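# Press the magnet-marked post's gauge pin fully home

## Task

Find the one fixture post that has a yellow magnet on it. Press that post's gauge pin fully in and keep it there for at least one second; it may spring back out afterwards. Do not disturb the other three pins, and do not move the magnet.

## Robot and tools

Robot: two UR20 arms, left_arm and right_arm, each ending in a Robotiq 2F-85 two-finger gripper with a wrist camera (cam_left_wrist, cam_right_wrist, both 896x504). Calibrated bases in the scene frame: left_arm at (+0.060, +0.928, 0) m, right_arm at (-0.064, -0.817, 0) m, each yawed very slightly. The scene frame has its origin at table-top height between the arms, +z up, +x out over the table, and left_arm on the +y side. Camera image sides do not match arm names.

Frames. Each arm reports end_effector_position (m), end_effector_quat_wxyz and velocities in its own base frame. All commanded offsets are along the axes of that arm's current Hand target, which are gripper axes: fingers point along +z and open and close along y. The reported point sits between the closed pads; closed fingertips reach about 19 mm past it. Reported hand positions may be off by a few centimetres.

execute_actions(actions, cameras). actions is a list of actions; each action is a list of at most 15 rows; each row is one flat list of 18 numbers, all in [-1, 1], always covering both arms: left dx, dy, dz, rx, ry, rz, left gripper position, force_limit, speed, then the same nine for the right arm. A row lasts one control step (1/30 s); if an action has fewer than 15 rows, its final row repeats, so every action is 0.5 s. The six pose numbers are an offset, not a pose: 1.0 equals 0.6 m of travel or 180 degrees, and rx, ry, rz form one rotation vector. Every row in an action is measured from the Hand target at that action's start; the next action starts from the new Hand target, so repeating an offset keeps moving. Six zeros re-ask for the current Hand target. Gripper position: +1 fully open (85 mm), about -0.8 pads touching, -1 close until blocked. force_limit and speed (both -1 to +1, starting at +1) set grip strength and closing speed (about 20 to 150 mm/s). A 0 is a real command, so resend the last gripper numbers to leave a gripper unchanged. cameras picks image sources: omitted or ["all"] for all, [] for none. An empty actions list just reports state.

move(target, speed, blend, stop_force, zero, blocking, cameras). target is one 18-number row or a list of up to 15 such rows, same layout and scale as above; every row is an offset from the Hand targets at the move's start, not from the previous row. The arms travel straight lines and finish together; no obstacle avoidance. speed is m/s, 0.002 to 4.2, default 0.25 (rotation capped at twice that in rad/s), one value or one per target. blend (m) rounds corners in a list. stop_force (N, 6 to 120, shared by both arms) ends an arm's path when its wrist sensor feels that much push against the motion; the arm then backs off slightly but keeps some pressure. Do not rely on it while the gripper rotates, and omit it when leaving a contact. zero (default true) re-zeroes the sensor before the move. blocking=false returns after 0.5 s and cannot be combined with stop_force. The result adds a move: line giving the ending (done, off_target, moving, held, fault) and limits (paced means a clipped pose, held means withheld steps).

wait(seconds 0 to 10) lets time pass with commands held. stop brakes a running move. zoom_image(camera, region=[x0, y0, x1, y1]) enlarges part of the latest image from cam_left_wrist or cam_right_wrist, at most 504x504 pixels. zero_wrist_force(arm) tares that arm's sensor. read_manual gives licence text only. finished_scene(scene) ends the scene irreversibly; scene is 1 to 3.

Result lines: Hand target is the last commanded pose after clipping; the gripper often rests slightly short of it, and a zero command asks again. Joint positions and torques (torques include the arm's own weight). Wrist force and Wrist torque along the gripper axes, reading the push from a surface into the arm, plus a line with the peak since last report. object_status: 0 moving, 1 blocked while opening, 2 blocked while closing (a grip), 3 reached target or pads met. position_measured is in counts: 3 open, about 130 at 40 mm, 230 pads touching. Joint velocities may read within noise. Time used shows elapsed time. Actions results also list some intermediate hand positions.

Hazards. Each step limits commanded orientation to 32 degrees from the measured one. A net outside force around 150 N (plus or minus 25) or joint contact torque at its limit (wrist joints 98.4 N m) triggers a fault: the arm stops for 10 s. The arms are stiff, so even a small overshoot past a hard contact can fault. Press slowly with a modest stop_force, then retreat by commanding back past the gripper without stop_force. Avoid paths near an arm's own base or with the wrist near the first joint axis, which can flip the shoulder. A clearance check blocks commands that bring the arms too close, but contact between arms can still end the scene. Motors heating to 70 °C show MOTOR HOT; at 85 °C the arm is braked for 30 s or more.

For this job: locate the magnet post in the camera images (zoom if needed), close the fingers, line the fingertips up over that post's pin along its axis clear of the magnet, descend slowly with stop_force, hold at least one second (wait), then lift away.

Each tool is called as name(argument=value, ...), one argument or row to a line, values as JSON.

## Session

execute_actions(
  actions=[],
)

Scene clock: 0.00 s.
left_arm: end_effector_position=(+0.6452, +0.5338, +0.3687) position_measured=3 object_status=3 end_effector_quat_wxyz=(+0.054, +0.895, -0.431, +0.101) | right_arm: end_effector_position=(+1.0094, -0.4085, +0.1239) position_measured=3 object_status=3 end_effector_quat_wxyz=(+0.497, -0.362, -0.574, -0.541)
Joint positions: left_arm=[0.541 -1.507 2.094 -2.179 -1.799 -1.706] | right_arm=[2.693 -2.576 -1.22 -2.623 2.507 -0.374]
Joint velocities: within noise
Joint torques (N m): no reading
Motor temperatures (°C): left_arm=[24 36 26 39 35 34] | right_arm=[29 36 36 38 34 39]
Wrist force (N): no reading
Wrist torque (N m): no reading
Wrist force, peak (N): no reading
Hand target: left_arm +0.6452, +0.5338, +0.3687; +0.054, +0.895, -0.431, +0.101 | right_arm +1.0094, -0.4085, +0.1239; +0.497, -0.362, -0.574, -0.541
Tool commands: left_gripper/position=+1.0 left_gripper/force_limit=+1.0 left_gripper/speed=+1.0 right_gripper/position=+1.0 right_gripper/force_limit=+1.0 right_gripper/speed=+1.0

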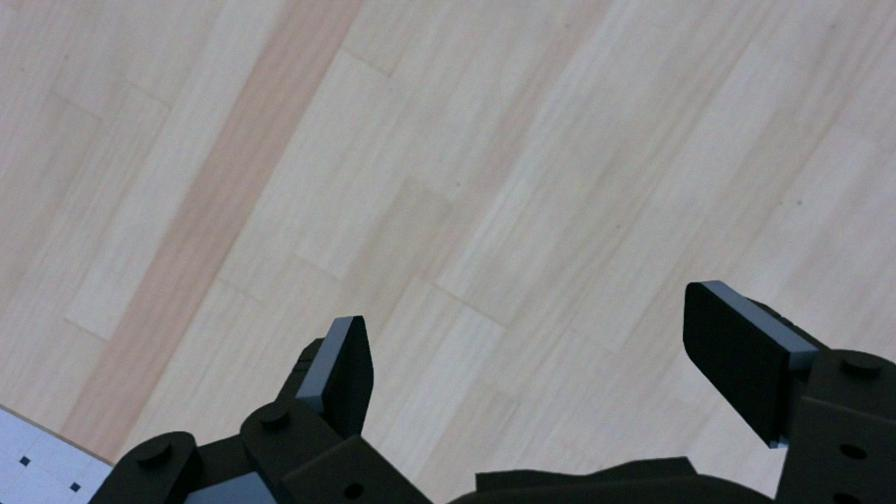

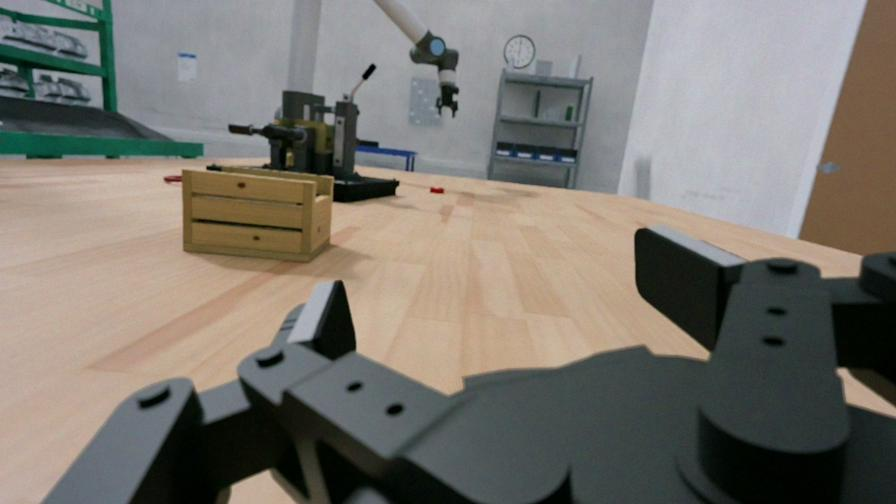

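zoom_image(
  camera="cam_left_wrist",
  region=[0, 380, 200, 504],
)

zoom_image(
  camera="cam_right_wrist",
  region=[150, 50, 500, 270],
)

Scaled by 2.520 from the camera's 896x504 image, which has a finer 1280x720 frame.

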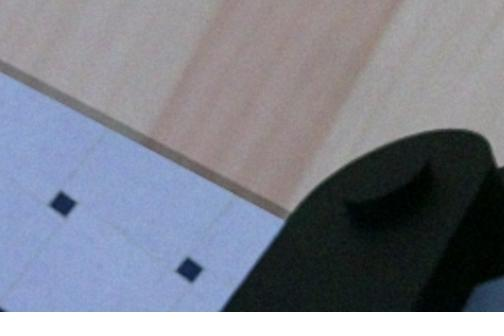

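Scaled by 1.440 from the camera's 896x504 image, which has a finer 1280x720 frame.

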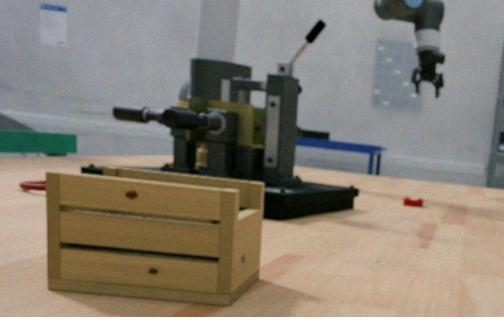

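move(
  target=[0,0,0,0,0,0,1,1,1,0.8,-0.23,0.48,0,-0.167,0,1,1,1],
)

Scene clock: 4.37 s.
left_arm: end_effector_position=(+0.6452, +0.5338, +0.3687) position_measured=3 object_status=3 end_effector_quat_wxyz=(+0.054, +0.895, -0.431, +0.101) | right_arm: end_effector_position=(+0.7095, -0.2064, +0.5727) position_measured=3 object_status=3 end_effector_quat_wxyz=(-0.332, +0.490, +0.683, +0.429)
Joint positions: left_arm=[0.541 -1.507 2.094 -2.179 -1.799 -1.706] | right_arm=[2.752 -1.652 -1.879 -1.921 2.549 0.448]
Joint velocities: within noise
Joint torques (N m): left_arm=[0.15 -107 -97.48 -10.75 -0.68 0.1] | right_arm=[22.5 128.48 79.49 11.74 -0.89 5.32]
Motor temperatures (°C): left_arm=[24 36 26 39 35 34] | right_arm=[29 36 36 38 34 39]
Wrist force (N): left_arm=[0.0 -0.4 0.0] | right_arm=[-0.6 1.0 1.0]
Wrist torque (N m): left_arm=[-0.07 0.01 0.00] | right_arm=[0.54 0.30 -0.08]
Wrist force, peak (N): left_arm=[0.5 -0.6 0.0] | right_arm=[-3.2 0.6 -1.2]
Hand target: left_arm +0.6452, +0.5338, +0.3687; +0.054, +0.895, -0.431, +0.101 | right_arm +0.7094, -0.2063, +0.5728; -0.332, +0.490, +0.683, +0.429
Off the commanded pose: left_arm 0.000 m, 0 deg | right_arm 0.000 m, 0 deg.
move: done
camera_calibration:
cam_right_wrist: T_world_to_cam=[[0.989482, 0.0234236, 0.14275, -0.762304], [0.123765, -0.647941, -0.751568, 0.218389], [0.0748891, 0.76133, -0.644025, 0.600833], [0, 0, 0, 1]] pos_world=[0.682261, -0.298074, 0.659904]

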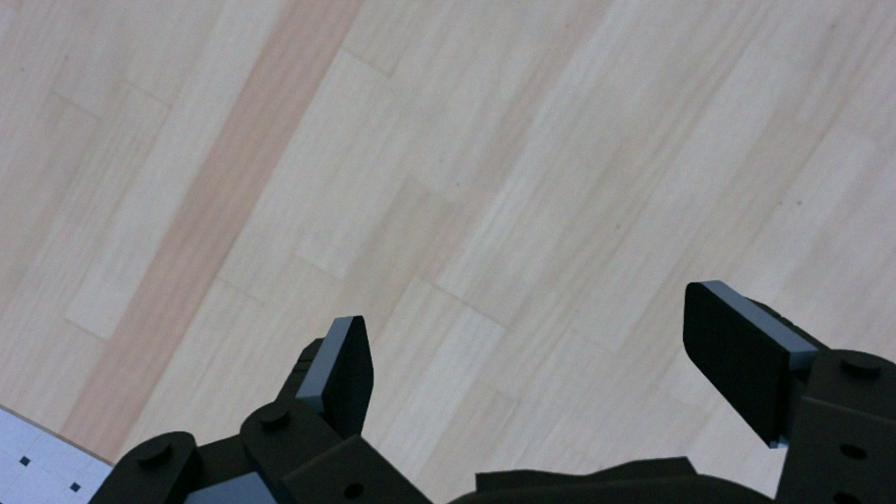

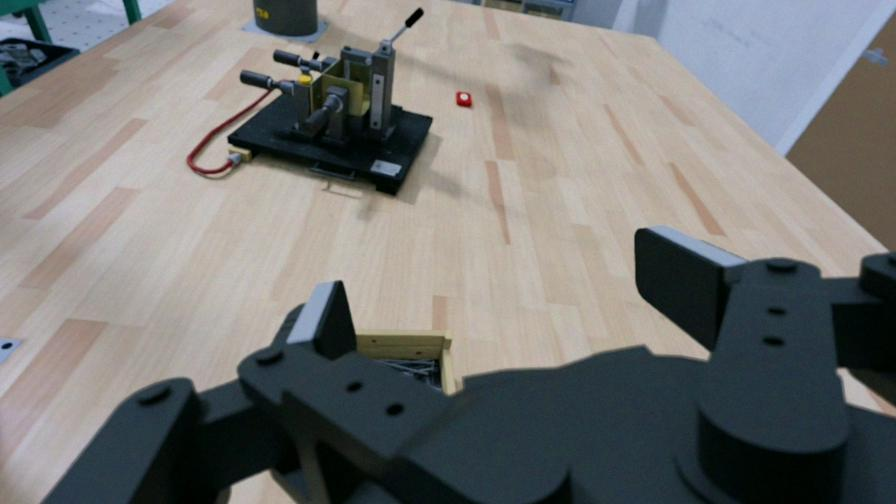

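zoom_image(
  camera="cam_right_wrist",
  region=[180, 0, 480, 200],
)

Scaled by 1.680 from the camera's 896x504 image, which has a finer 1280x720 frame.

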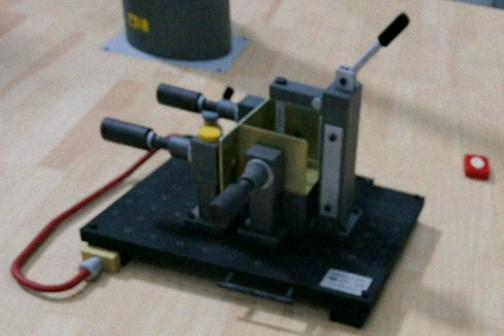

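move(
  target=[0,0,0,0,0,0,1,1,1,0.40,-0.307,0.652,0,-0.02,0,-1,1,1],
)

zoom_image(
  camera="cam_right_wrist",
  region=[200, 0, 704, 340],
)

Scene clock: 8.20 s.
left_arm: end_effector_position=(+0.6452, +0.5338, +0.3687) position_measured=3 object_status=3 end_effector_quat_wxyz=(+0.054, +0.895, -0.431, +0.101) | right_arm: end_effector_position=(+0.4487, +0.2139, +0.5729) position_measured=234 object_status=3 end_effector_quat_wxyz=(-0.310, +0.503, +0.693, +0.413)
Joint positions: left_arm=[0.541 -1.507 2.094 -2.179 -1.799 -1.706] | right_arm=[3.41 -1.133 -2.517 -0.62 2.6 1.775]
Joint velocities: within noise
Joint torques (N m): left_arm=[1.68 -105.41 -97.1 -11.9 -1.15 1.33] | right_arm=[16.57 7.55 83.19 15.74 0.17 4.68]
Motor temperatures (°C): left_arm=[24 36 26 39 35 34] | right_arm=[29 36 36 38 34 39]
Wrist force (N): left_arm=[-0.1 -0.1 -0.1] | right_arm=[-0.2 0.4 0.7]
Wrist torque (N m): left_arm=[-0.01 0.01 0.00] | right_arm=[0.68 0.33 -0.06]
Wrist force, peak (N): left_arm=[0.0 -0.5 -0.5] | right_arm=[2.0 -0.1 3.7]
Hand target: left_arm +0.6452, +0.5338, +0.3687; +0.054, +0.895, -0.431, +0.101 | right_arm +0.4487, +0.2139, +0.5729; -0.310, +0.503, +0.693, +0.413
Off the commanded pose: left_arm 0.000 m, 0 deg | right_arm 0.000 m, 0 deg.
move: done
camera_calibration:
cam_right_wrist: T_world_to_cam=[[0.988389, 0.0161101, 0.151086, -0.516879], [0.119859, -0.693797, -0.710126, 0.51096], [0.0933826, 0.71999, -0.687673, 0.326055], [0, 0, 0, 1]] pos_world=[0.419186, 0.128074, 0.665159]

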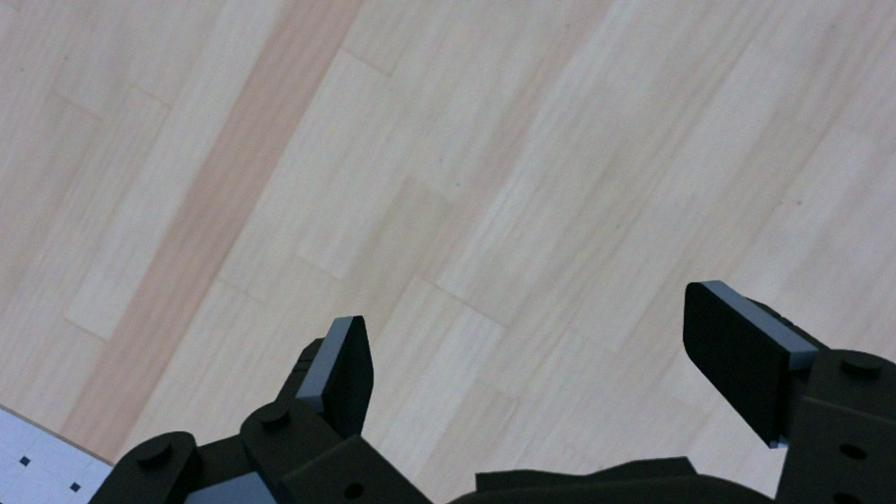

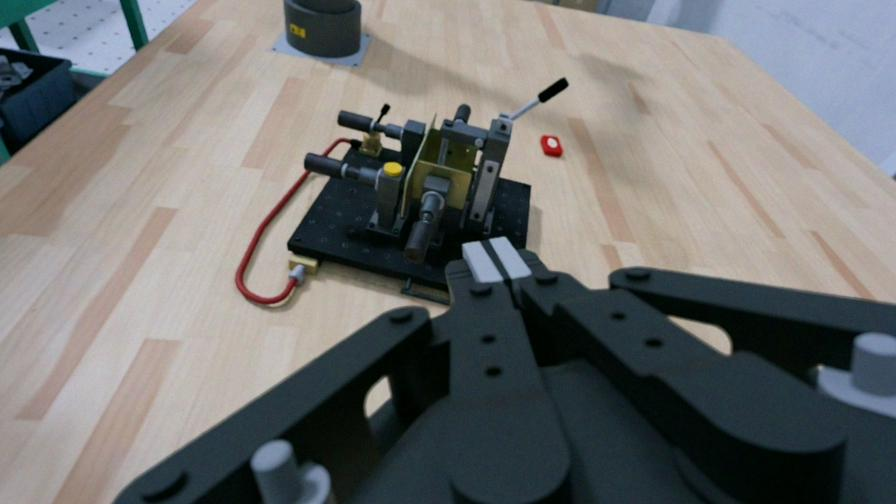

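Scaled by 1.000.

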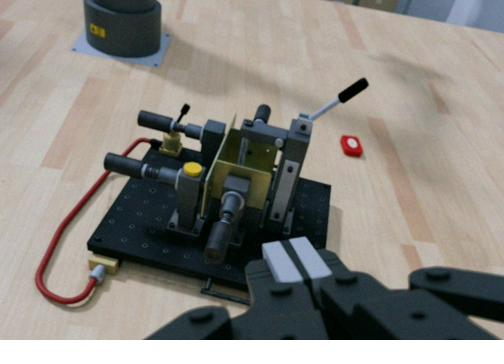

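zoom_image(
  camera="cam_right_wrist",
  region=[270, 60, 580, 310],
)

Scaled by 1.626 from the camera's 896x504 image, which has a finer 1280x720 frame.

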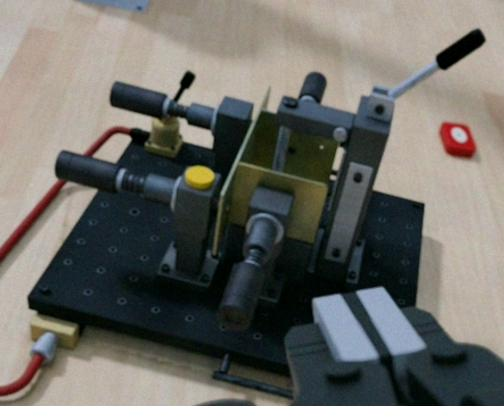

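move(
  target=[0,0,0,0,0,0,1,1,1,0.156,-0.561,1.0,-0.5565,0.0328,0.2029,-1,1,1],
)

zoom_image(
  camera="cam_right_wrist",
  region=[250, 0, 754, 340],
)

Scene clock: 13.40 s.
left_arm: end_effector_position=(+0.6452, +0.5338, +0.3687) position_measured=3 object_status=3 end_effector_quat_wxyz=(+0.054, +0.895, -0.431, +0.101) | right_arm: end_effector_position=(+0.3422, +0.3612, +0.4896) position_measured=234 object_status=3 end_effector_quat_wxyz=(-0.269, +0.598, +0.541, +0.526)
Joint positions: left_arm=[0.541 -1.507 2.094 -2.179 -1.799 -1.706] | right_arm=[4.42 -1.124 -2.926 0.601 1.503 2.9]
Joint velocities: within noise
Joint torques (N m): left_arm=[3.41 -111.03 -104.56 -12.07 -0.25 1.96] | right_arm=[-25 -59.57 81.05 13.64 5.92 -5.77]
Motor temperatures (°C): left_arm=[24 36 26 39 35 34] | right_arm=[29 36 36 37 34 39]
Wrist force (N): left_arm=[0.0 -0.2 0.1] | right_arm=[1.0 1.5 0.6]
Wrist torque (N m): left_arm=[-0.03 0.01 0.00] | right_arm=[0.66 0.01 -0.02]
Wrist force, peak (N): left_arm=[0.2 -0.6 -0.2] | right_arm=[6.3 -4.1 10.2]
Hand target: left_arm +0.6452, +0.5338, +0.3687; +0.054, +0.895, -0.431, +0.101 | right_arm +0.3423, +0.3612, +0.4896; -0.269, +0.598, +0.541, +0.526 (not the last commanded pose)
Off the commanded pose: left_arm 0.000 m, 0 deg | right_arm 0.494 m, 82 deg.
led back after a hold (right arm): the arm was led back toward your command in small steps, so it may still be short of it.
move: held (right_arm; a check stopped the path); limits=held
pose unreachable (right arm): on one or more control steps of this call, first in action 0 (counted from 0), this arm could not follow its commanded pose, so it was not sent that pose on those steps. It may still have moved: this result reports where it is.
cause: moving toward the commanded pose would bring two parts of the arm too close to each other (joints 3 (elbow) and 4 (wrist 1) lie between them).
camera_calibration:
cam_right_wrist: T_world_to_cam=[[0.914598, -0.387909, 0.114179, -0.212152], [-0.129663, -0.548795, -0.82584, 0.656405], [0.383012, 0.740507, -0.552224, -0.000147439], [0, 0, 0, 1]] pos_world=[0.279202, 0.278045, 0.566227]

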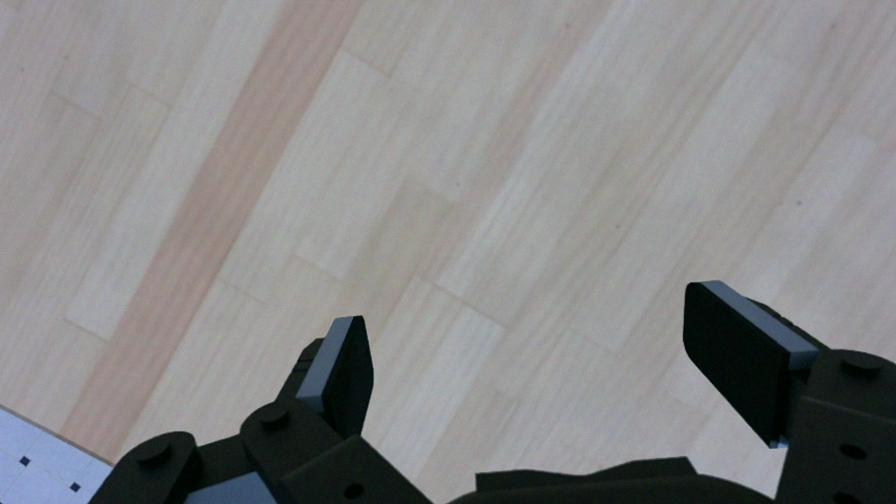

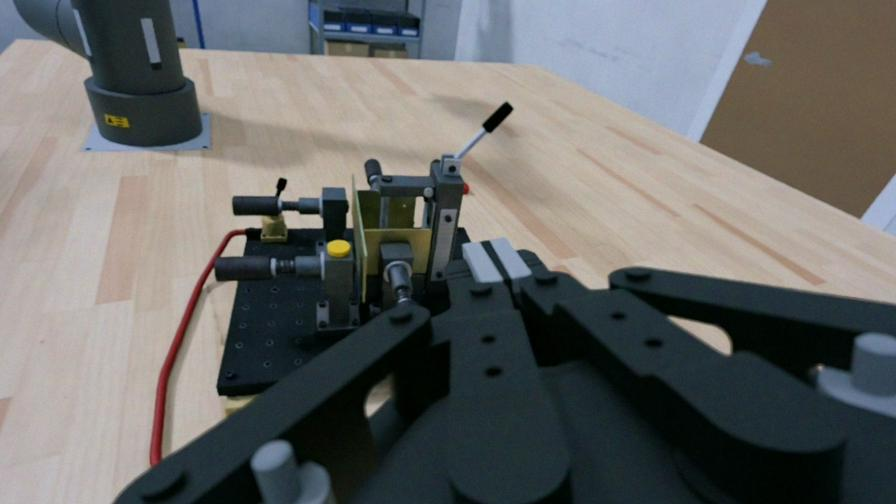

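Scaled by 1.000.

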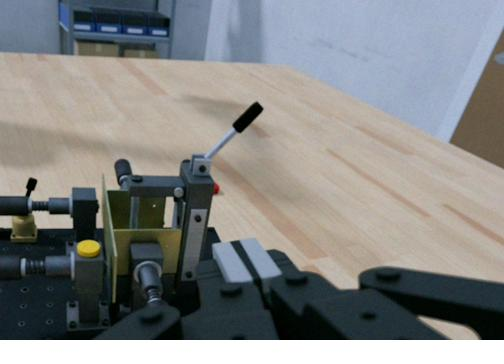

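move(
  target=[0.814,0.418,0.056,-0.042,-0.02,0.375,1,1,1,-0.052,0.332,-0.438,0,0,0,-1,1,1],
  speed=0.5,
)

Scene clock: 17.17 s.
left_arm: end_effector_position=(+0.7508, +0.0000, +0.4491) position_measured=3 object_status=3 end_effector_quat_wxyz=(-0.032, -0.503, +0.862, -0.060) | right_arm: end_effector_position=(+0.4430, +0.0619, +0.5894) position_measured=234 object_status=3 end_effector_quat_wxyz=(-0.269, +0.598, +0.541, +0.526)
Joint positions: left_arm=[-0.21 -1.679 2.128 -2.054 -1.702 -1.269] | right_arm=[3.033 -1.137 -2.63 -0.273 2.746 2.019]
Joint velocities: within noise
Joint torques (N m): left_arm=[-18.57 -41.19 -121.84 -8.2 5.14 2.39] | right_arm=[-19.4 1.71 102.45 4.59 9.67 -5.9]
Motor temperatures (°C): left_arm=[24 36 26 39 35 34] | right_arm=[29 36 36 37 34 39]
Wrist force (N): left_arm=[-0.7 -0.7 0.2] | right_arm=[0.0 0.9 1.2]
Wrist torque (N m): left_arm=[-0.11 0.05 -0.01] | right_arm=[0.40 0.22 -0.13]
Wrist force, peak (N): left_arm=[3.6 -3.4 0.2] | right_arm=[1.1 0.4 3.0]
Hand target: left_arm +0.7508, +0.0000, +0.4491; -0.032, -0.503, +0.862, -0.060 | right_arm +0.4430, +0.0618, +0.5894; -0.269, +0.598, +0.541, +0.526
Off the commanded pose: left_arm 0.000 m, 0 deg | right_arm 0.000 m, 0 deg.
move: done
camera_calibration:
cam_left_wrist: T_world_to_cam=[[-0.799557, 0.594938, -0.082206, 0.65405], [0.56882, 0.794062, 0.214265, -0.500167], [0.192751, 0.124556, -0.97331, 0.418394], [0, 0, 0, 1]] pos_world=[0.726809, -0.0440691, 0.568163]
cam_right_wrist: T_world_to_cam=[[0.914588, -0.38794, 0.114155, -0.431821], [-0.129665, -0.548719, -0.82589, 0.587675], [0.383035, 0.740547, -0.552155, 0.237936], [0, 0, 0, 1]] pos_world=[0.380002, -0.0212545, 0.666027]

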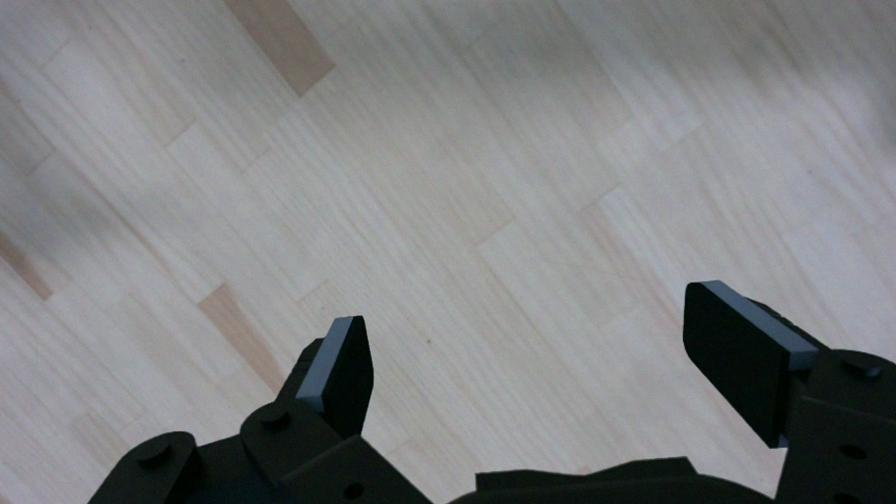

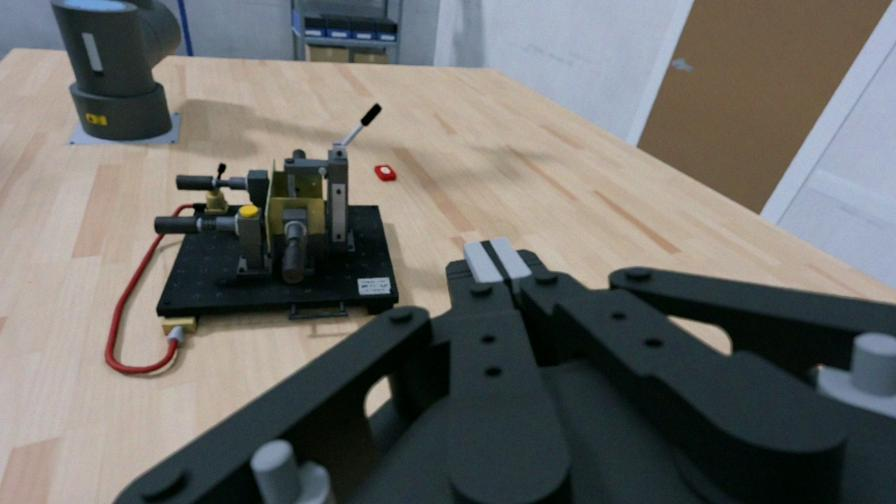

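move(
  target=[0.948,0.127,0.177,-0.021,-0.0096,0.187,1,1,1,0,0,0,0,0,0,-1,1,1],
  speed=0.5,
  cameras=[],
)

move(
  target=[0.858,-0.42,0.14,-0.021,-0.0096,0.187,1,1,1,0,0,0,0,0,0,-1,1,1],
  speed=0.5,
)

Scene clock: 20.57 s.
left_arm: end_effector_position=(+0.4050, -0.4677, +0.4036) position_measured=3 object_status=3 end_effector_quat_wxyz=(-0.016, -0.231, +0.972, -0.031) | right_arm: end_effector_position=(+0.4430, +0.0618, +0.5894) position_measured=234 object_status=3 end_effector_quat_wxyz=(-0.269, +0.598, +0.541, +0.526)
Joint positions: left_arm=[-1.163 -1.847 2.325 -2.104 -1.614 -1.632] | right_arm=[3.032 -1.137 -2.63 -0.275 2.746 2.019]
Joint velocities: within noise
Joint torques (N m): left_arm=[-11.35 1.16 -119.58 -13.04 4.37 -3.85] | right_arm=[-21.44 2.24 98.64 5.05 9.3 -6.85]
Motor temperatures (°C): left_arm=[24 36 26 39 35 34] | right_arm=[29 36 36 37 34 39]
Wrist force (N): left_arm=[0.2 -0.6 -0.3] | right_arm=[-0.1 0.6 1.2]
Wrist torque (N m): left_arm=[-0.18 -0.17 0.07] | right_arm=[0.36 0.23 -0.12]
Wrist force, peak (N): left_arm=[4.8 -2.4 0.2] | right_arm=[-0.1 1.1 1.7]
Hand target: left_arm +0.4049, -0.4679, +0.4036; -0.016, -0.231, +0.972, -0.031 | right_arm +0.4430, +0.0618, +0.5894; -0.269, +0.598, +0.541, +0.526
Off the commanded pose: left_arm 0.000 m, 0 deg | right_arm 0.000 m, 0 deg.
move: done
No camera images: "cameras" was empty.

Scene clock: 22.43 s.
left_arm: end_effector_position=(+0.0576, -0.9289, +0.3569) position_measured=3 object_status=3 end_effector_quat_wxyz=(+0.000, +0.060, +0.998, +0.001) | right_arm: end_effector_position=(+0.4430, +0.0618, +0.5894) position_measured=234 object_status=3 end_effector_quat_wxyz=(-0.269, +0.598, +0.541, +0.526)
Joint positions: left_arm=[-1.727 -1.412 1.982 -2.14 -1.57 -1.606] | right_arm=[3.032 -1.137 -2.63 -0.275 2.746 2.019]
Joint velocities: within noise
Joint torques (N m): left_arm=[-20.6 -94.04 -117.48 -7.22 5.42 2.53] | right_arm=[-21.8 0.01 89.17 7.57 9.34 -7.41]
Motor temperatures (°C): left_arm=[24 36 26 39 35 34] | right_arm=[29 36 36 37 34 39]
Wrist force (N): left_arm=[0.5 -0.4 -0.2] | right_arm=[-0.4 0.9 1.4]
Wrist torque (N m): left_arm=[-0.14 -0.23 0.05] | right_arm=[0.40 0.28 -0.13]
Wrist force, peak (N): left_arm=[3.2 -4.2 0.2] | right_arm=[-0.3 1.1 1.4]
Hand target: left_arm +0.0575, -0.9291, +0.3569; +0.000, +0.060, +0.998, +0.001 | right_arm +0.4430, +0.0618, +0.5894; -0.269, +0.598, +0.541, +0.526
Off the commanded pose: left_arm 0.000 m, 0 deg | right_arm 0.000 m, 0 deg.
move: done
camera_calibration:
cam_left_wrist: T_world_to_cam=[[0.247094, 0.968978, 0.00507749, 0.900888], [0.918714, -0.235936, 0.3167, -0.361941], [0.308073, -0.0735898, -0.948512, 0.37852], [0, 0, 0, 1]] pos_world=[-0.00669554, -0.930481, 0.469083]
cam_right_wrist: T_world_to_cam=[[0.914645, -0.387792, 0.114202, -0.431871], [-0.129587, -0.548841, -0.825821, 0.587597], [0.382926, 0.740534, -0.552248, 0.23804], [0, 0, 0, 1]] pos_world=[0.380002, -0.0212548, 0.666027]

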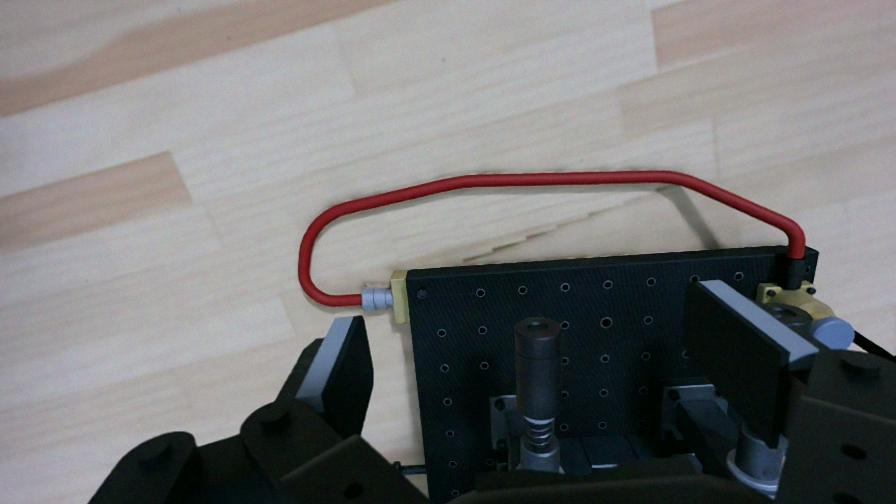

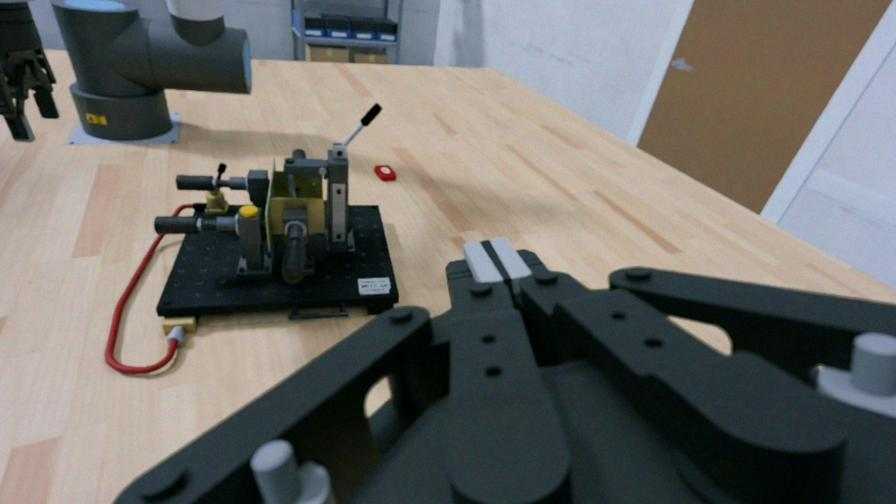

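move(
  target=[-0.059,0.054,0.27,0,0,0,-1,-1,0,0,0,0,0,0,0,-1,1,1],
  speed=0.3,
)

zoom_image(
  camera="cam_left_wrist",
  region=[392, 204, 696, 504],
)

zoom_image(
  camera="cam_right_wrist",
  region=[0, 50, 400, 350],
)

Scene clock: 24.53 s.
left_arm: end_effector_position=(+0.0967, -0.9010, +0.1950) position_measured=232 object_status=3 end_effector_quat_wxyz=(+0.000, +0.060, +0.998, +0.001) | right_arm: end_effector_position=(+0.4430, +0.0618, +0.5894) position_measured=234 object_status=3 end_effector_quat_wxyz=(-0.269, +0.598, +0.541, +0.526)
Joint positions: left_arm=[-1.688 -1.301 2.125 -2.394 -1.57 -1.567] | right_arm=[3.032 -1.137 -2.63 -0.275 2.746 2.019]
Joint velocities: within noise
Joint torques (N m): left_arm=[20.97 -105.1 -57.29 -11.77 -3.86 3.03] | right_arm=[-16.23 -3.27 82.4 10.1 9.41 -6.06]
Motor temperatures (°C): left_arm=[24 36 26 39 35 34] | right_arm=[29 36 36 37 34 39]
Wrist force (N): left_arm=[0.0 -0.5 0.0] | right_arm=[-0.7 1.0 0.9]
Wrist torque (N m): left_arm=[-0.16 -0.10 0.05] | right_arm=[0.43 0.35 -0.12]
Wrist force, peak (N): left_arm=[1.2 -0.9 -3.6] | right_arm=[-0.2 0.9 1.8]
Hand target: left_arm +0.0967, -0.9010, +0.1949; +0.000, +0.060, +0.998, +0.001 | right_arm +0.4430, +0.0618, +0.5894; -0.269, +0.598, +0.541, +0.526
Off the commanded pose: left_arm 0.000 m, 0 deg | right_arm 0.000 m, 0 deg.
move: done
camera_calibration:
cam_left_wrist: T_world_to_cam=[[0.247303, 0.968925, 0.00505047, 0.864969], [0.918648, -0.236121, 0.316753, -0.340157], [0.308102, -0.0736942, -0.948495, 0.214767], [0, 0, 0, 1]] pos_world=[0.0324052, -0.902581, 0.307083]
cam_right_wrist: T_world_to_cam=[[0.914645, -0.387792, 0.114202, -0.431871], [-0.129587, -0.548841, -0.825821, 0.587597], [0.382926, 0.740534, -0.552248, 0.23804], [0, 0, 0, 1]] pos_world=[0.380002, -0.0212548, 0.666027]

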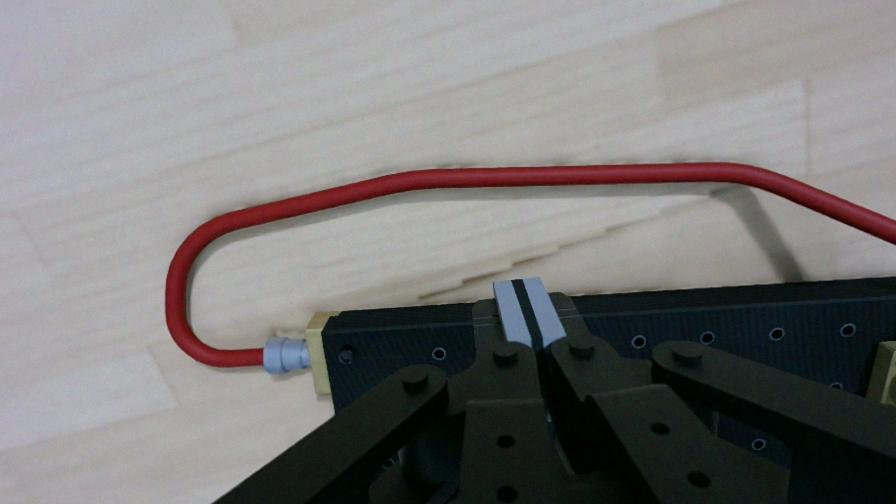

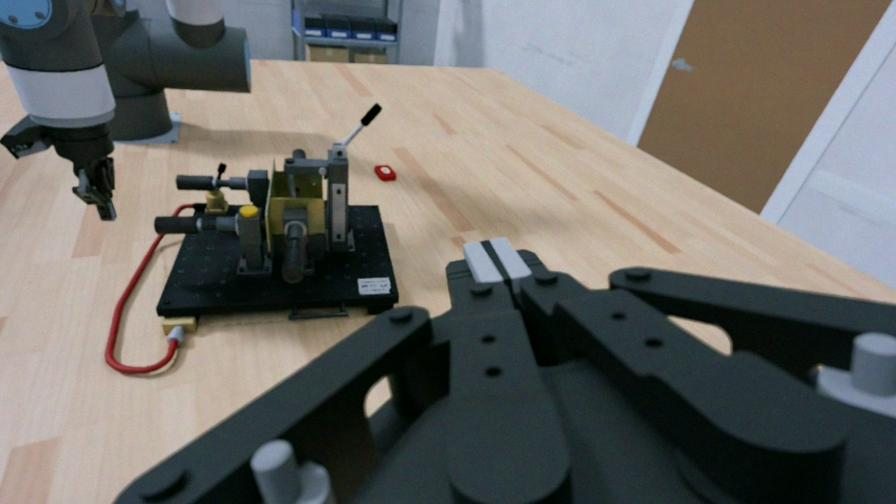

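Scaled by 1.658 from the camera's 896x504 image, which has a finer 1280x720 frame.

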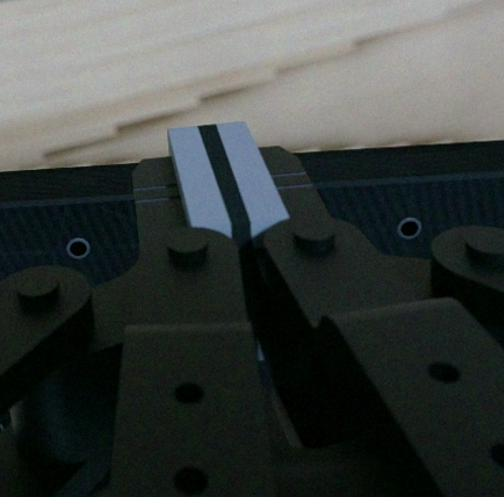

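Scaled by 1.260 from the camera's 896x504 image, which has a finer 1280x720 frame.

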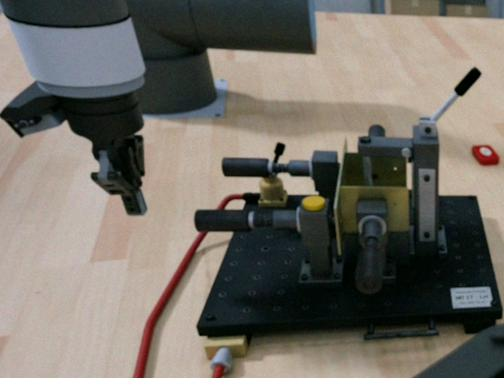

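move(
  target=[0,-0.017,0.05,0,0,0,-1,-1,0,0,0,0,0,0,0,-1,1,1],
  speed=0.2,
  cameras=["cam_right_wrist"],
)

zoom_image(
  camera="cam_right_wrist",
  region=[60, 140, 300, 300],
)

Scene clock: 27.10 s.
left_arm: end_effector_position=(+0.0955, -0.9110, +0.1651) position_measured=232 object_status=3 end_effector_quat_wxyz=(+0.000, +0.060, +0.998, +0.001) | right_arm: end_effector_position=(+0.4430, +0.0618, +0.5894) position_measured=234 object_status=3 end_effector_quat_wxyz=(-0.269, +0.598, +0.541, +0.526)
Joint positions: left_arm=[-1.688 -1.261 2.127 -2.436 -1.57 -1.567] | right_arm=[3.032 -1.137 -2.63 -0.275 2.746 2.019]
Joint velocities: within noise
Joint torques (N m): left_arm=[0.19 -113.46 -59.38 -14.39 -3.66 -1.33] | right_arm=[-15.34 -9.41 79.44 11.86 8.78 -6.34]
Motor temperatures (°C): left_arm=[24 36 26 39 35 34] | right_arm=[29 36 36 37 34 39]
Wrist force (N): left_arm=[0.0 -0.4 -0.3] | right_arm=[0.0 0.9 1.2]
Wrist torque (N m): left_arm=[-0.16 -0.10 0.06] | right_arm=[0.41 0.21 -0.13]
Wrist force, peak (N): left_arm=[0.1 0.0 -1.2] | right_arm=[-0.1 1.1 1.5]
Hand target: left_arm +0.0955, -0.9111, +0.1649; +0.000, +0.060, +0.998, +0.001 | right_arm +0.4430, +0.0618, +0.5894; -0.269, +0.598, +0.541, +0.526
Off the commanded pose: left_arm 0.000 m, 0 deg | right_arm 0.000 m, 0 deg.
move: done
camera_calibration:
cam_right_wrist: T_world_to_cam=[[0.914645, -0.387792, 0.114202, -0.431871], [-0.129587, -0.548841, -0.825821, 0.587597], [0.382926, 0.740534, -0.552248, 0.23804], [0, 0, 0, 1]] pos_world=[0.380002, -0.0212548, 0.666027]
Images, in order (width x height): cam_right_wrist 896x504.

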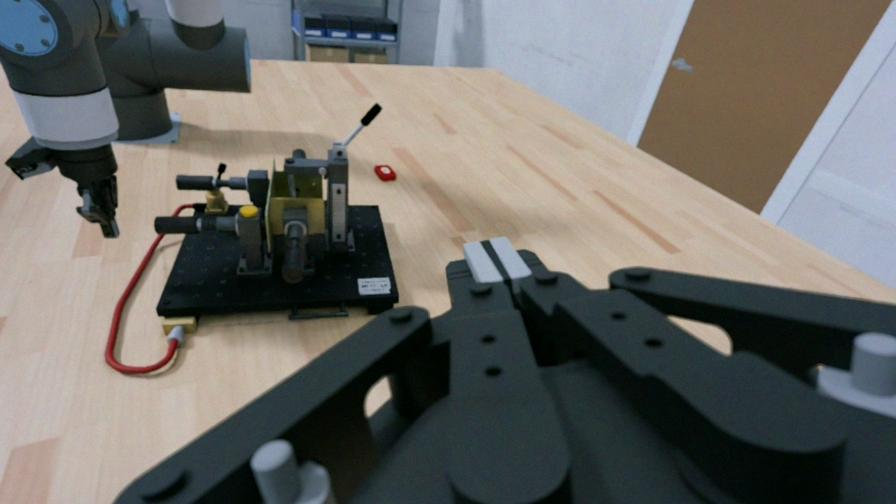

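Scaled by 2.100 from the camera's 896x504 image, which has a finer 1280x720 frame.

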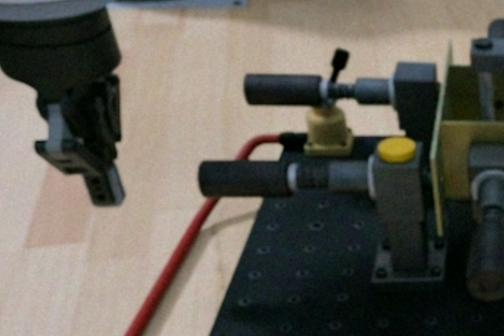

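wait(
  seconds=0,
  cameras=["cam_left_wrist"],
)

zoom_image(
  camera="cam_left_wrist",
  region=[392, 204, 696, 504],
)

Scene clock: 27.37 s.
left_arm: end_effector_position=(+0.0955, -0.9111, +0.1649) position_measured=232 object_status=3 end_effector_quat_wxyz=(+0.000, +0.060, +0.998, +0.001) | right_arm: end_effector_position=(+0.4430, +0.0618, +0.5894) position_measured=234 object_status=3 end_effector_quat_wxyz=(-0.269, +0.598, +0.541, +0.526)
Joint positions: left_arm=[-1.688 -1.261 2.127 -2.436 -1.57 -1.567] | right_arm=[3.032 -1.137 -2.63 -0.275 2.746 2.019]
Joint velocities: within noise
Joint torques (N m): left_arm=[-3.63 -110.27 -57.75 -13.25 -4.1 -3] | right_arm=[-15.88 -6.67 80.1 11.14 9.03 -6.22]
Motor temperatures (°C): left_arm=[24 36 26 39 35 34] | right_arm=[29 36 36 37 34 39]
Wrist force (N): left_arm=[0.0 -0.1 -0.2] | right_arm=[-0.4 0.8 1.2]
Wrist torque (N m): left_arm=[-0.10 -0.10 0.05] | right_arm=[0.38 0.29 -0.13]
Wrist force, peak (N): left_arm=[-0.1 -0.5 -0.3] | right_arm=[-0.4 0.9 1.4]
Hand target: left_arm +0.0955, -0.9111, +0.1649; +0.000, +0.060, +0.998, +0.001 | right_arm +0.4430, +0.0618, +0.5894; -0.269, +0.598, +0.541, +0.526
Tool commands: left_gripper/position=-1.0 left_gripper/force_limit=-1.0 left_gripper/speed=+0.0 right_gripper/position=-1.0 right_gripper/force_limit=+1.0 right_gripper/speed=+1.0
Off the commanded pose: left_arm 0.000 m, 0 deg | right_arm 0.000 m, 0 deg.
camera_calibration:
cam_left_wrist: T_world_to_cam=[[0.247272, 0.968933, 0.0051415, 0.875089], [0.918666, -0.236124, 0.316699, -0.331902], [0.308074, -0.0735874, -0.948512, 0.186049], [0, 0, 0, 1]] pos_world=[0.0312051, -0.912581, 0.277083]
Images, in order (width x height): cam_left_wrist 896x504.

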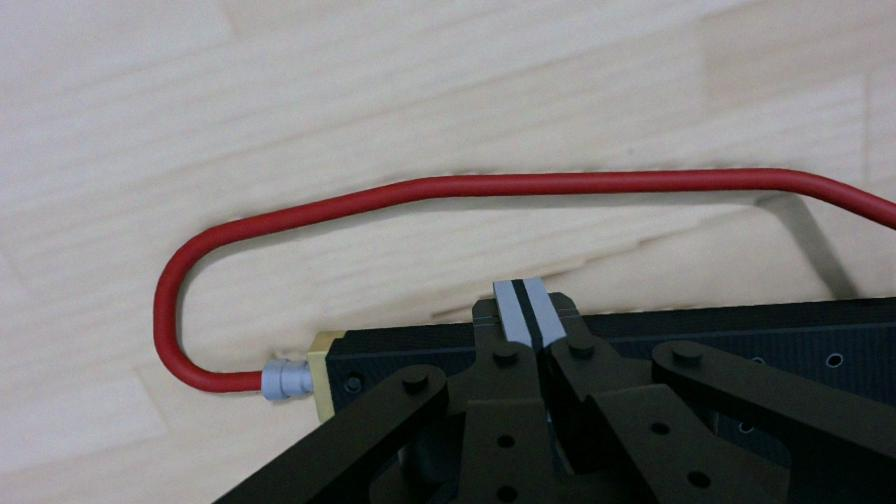

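Scaled by 1.658 from the camera's 896x504 image, which has a finer 1280x720 frame.

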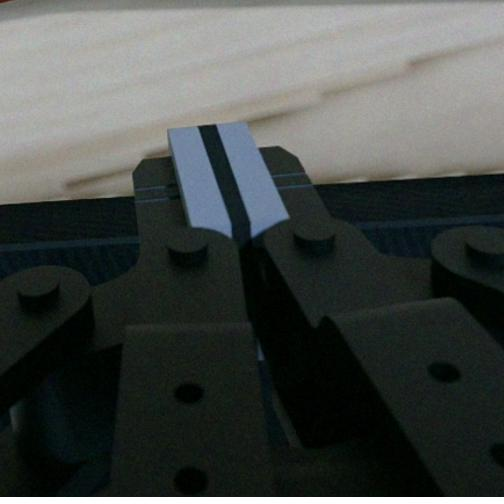

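move(
  target=[-0.2,0,0,0,0,0,-1,-1,0,0,0,0,0,0,0,-1,1,1],
  speed=0.04,
  stop_force=25,
)

zoom_image(
  camera="cam_right_wrist",
  region=[60, 140, 300, 300],
)

Scene clock: 30.53 s.
left_arm: end_effector_position=(+0.1709, -0.9202, +0.1649) position_measured=232 object_status=3 end_effector_quat_wxyz=(-0.001, +0.060, +0.998, +0.001) | right_arm: end_effector_position=(+0.4430, +0.0618, +0.5894) position_measured=234 object_status=3 end_effector_quat_wxyz=(-0.269, +0.598, +0.541, +0.526)
Joint positions: left_arm=[-1.603 -1.242 2.099 -2.426 -1.572 -1.484] | right_arm=[3.032 -1.137 -2.63 -0.275 2.746 2.019]
Joint velocities: within noise
Joint torques (N m): left_arm=[8.22 -139.47 -76.45 -9.65 1.6 0.79] | right_arm=[-14.18 -8.62 82.6 11.9 7.89 -5.59]
Motor temperatures (°C): left_arm=[24 36 26 39 35 34] | right_arm=[28 36 36 37 34 39]
Wrist force (N): left_arm=[12.3 -0.1 1.0] | right_arm=[-0.2 1.0 0.8]
Wrist torque (N m): left_arm=[-0.16 -0.17 0.16] | right_arm=[0.42 0.26 -0.12]
Wrist force, peak (N): left_arm=[134.9 15.0 -26.0] | right_arm=[0.1 0.9 1.6]
Hand target: left_arm +0.1709, -0.9202, +0.1649; -0.001, +0.060, +0.998, +0.001 (not the last commanded pose) | right_arm +0.4430, +0.0618, +0.5894; -0.269, +0.598, +0.541, +0.526
Tool commands: left_gripper/position=-1.0 left_gripper/force_limit=-1.0 left_gripper/speed=+0.003922 right_gripper/position=-1.0 right_gripper/force_limit=+1.0 right_gripper/speed=+1.0
Off the commanded pose: left_arm 0.044 m, 0 deg | right_arm 0.000 m, 0 deg.
FORCE FAULT: contact force on the left arm reached its limit, and that arm stopped. The contact can be on any part of that arm, not only on its tool. That arm's remaining commands of this call were not run. That arm is still stopped at the end of this call. That arm stays stopped for about 9 more seconds. Until then a move that you send moves the other arm only, and its call returns only when the move has ended. Once the stop has ended, the next robot result says so. If the stop ends while you think or write, that arm runs what you send next, counted from a new Hand target: where the arm stands when the stop ends. While its stop runs, that arm takes no new command, but its gripper still runs the gripper command that each later call begins with. Until it ends, the stop uses up actions while you think or wait. An arm that is not stopped still takes commands.
move: fault (left_arm; stop_force had ended the path)
camera_calibration:
cam_left_wrist: T_world_to_cam=[[0.24571, 0.969331, 0.0048514, 0.866019], [0.919784, -0.234725, 0.314487, -0.401762], [0.30598, -0.0728104, -0.949249, 0.163217], [0, 0, 0, 1]] pos_world=[0.106803, -0.921879, 0.277081]
cam_right_wrist: T_world_to_cam=[[0.914645, -0.387792, 0.114202, -0.431871], [-0.129587, -0.548841, -0.825821, 0.587597], [0.382926, 0.740534, -0.552248, 0.23804], [0, 0, 0, 1]] pos_world=[0.380002, -0.0212548, 0.666027]

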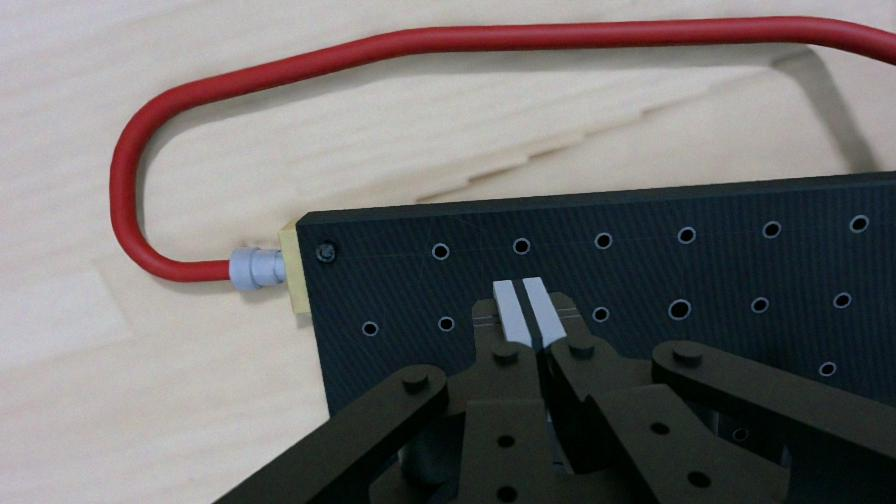

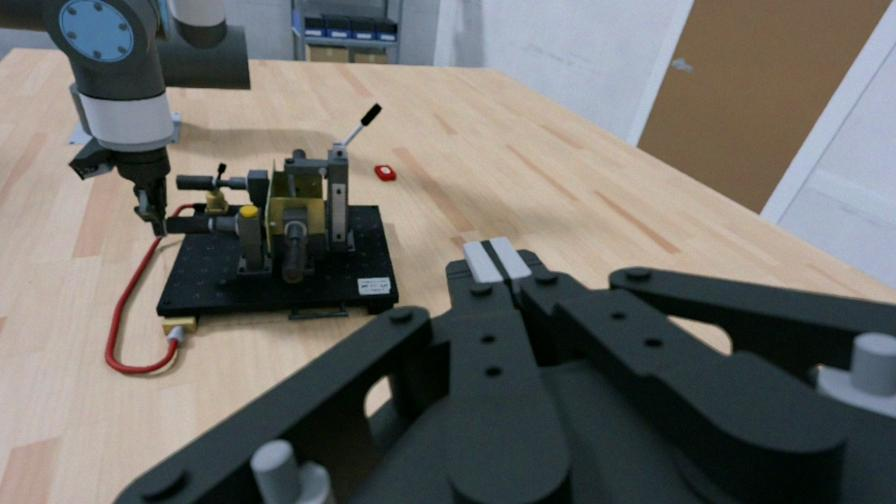

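Scaled by 2.100 from the camera's 896x504 image, which has a finer 1280x720 frame.

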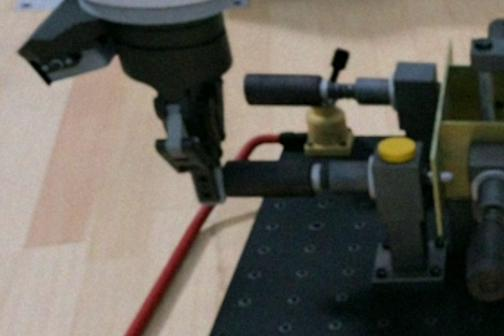

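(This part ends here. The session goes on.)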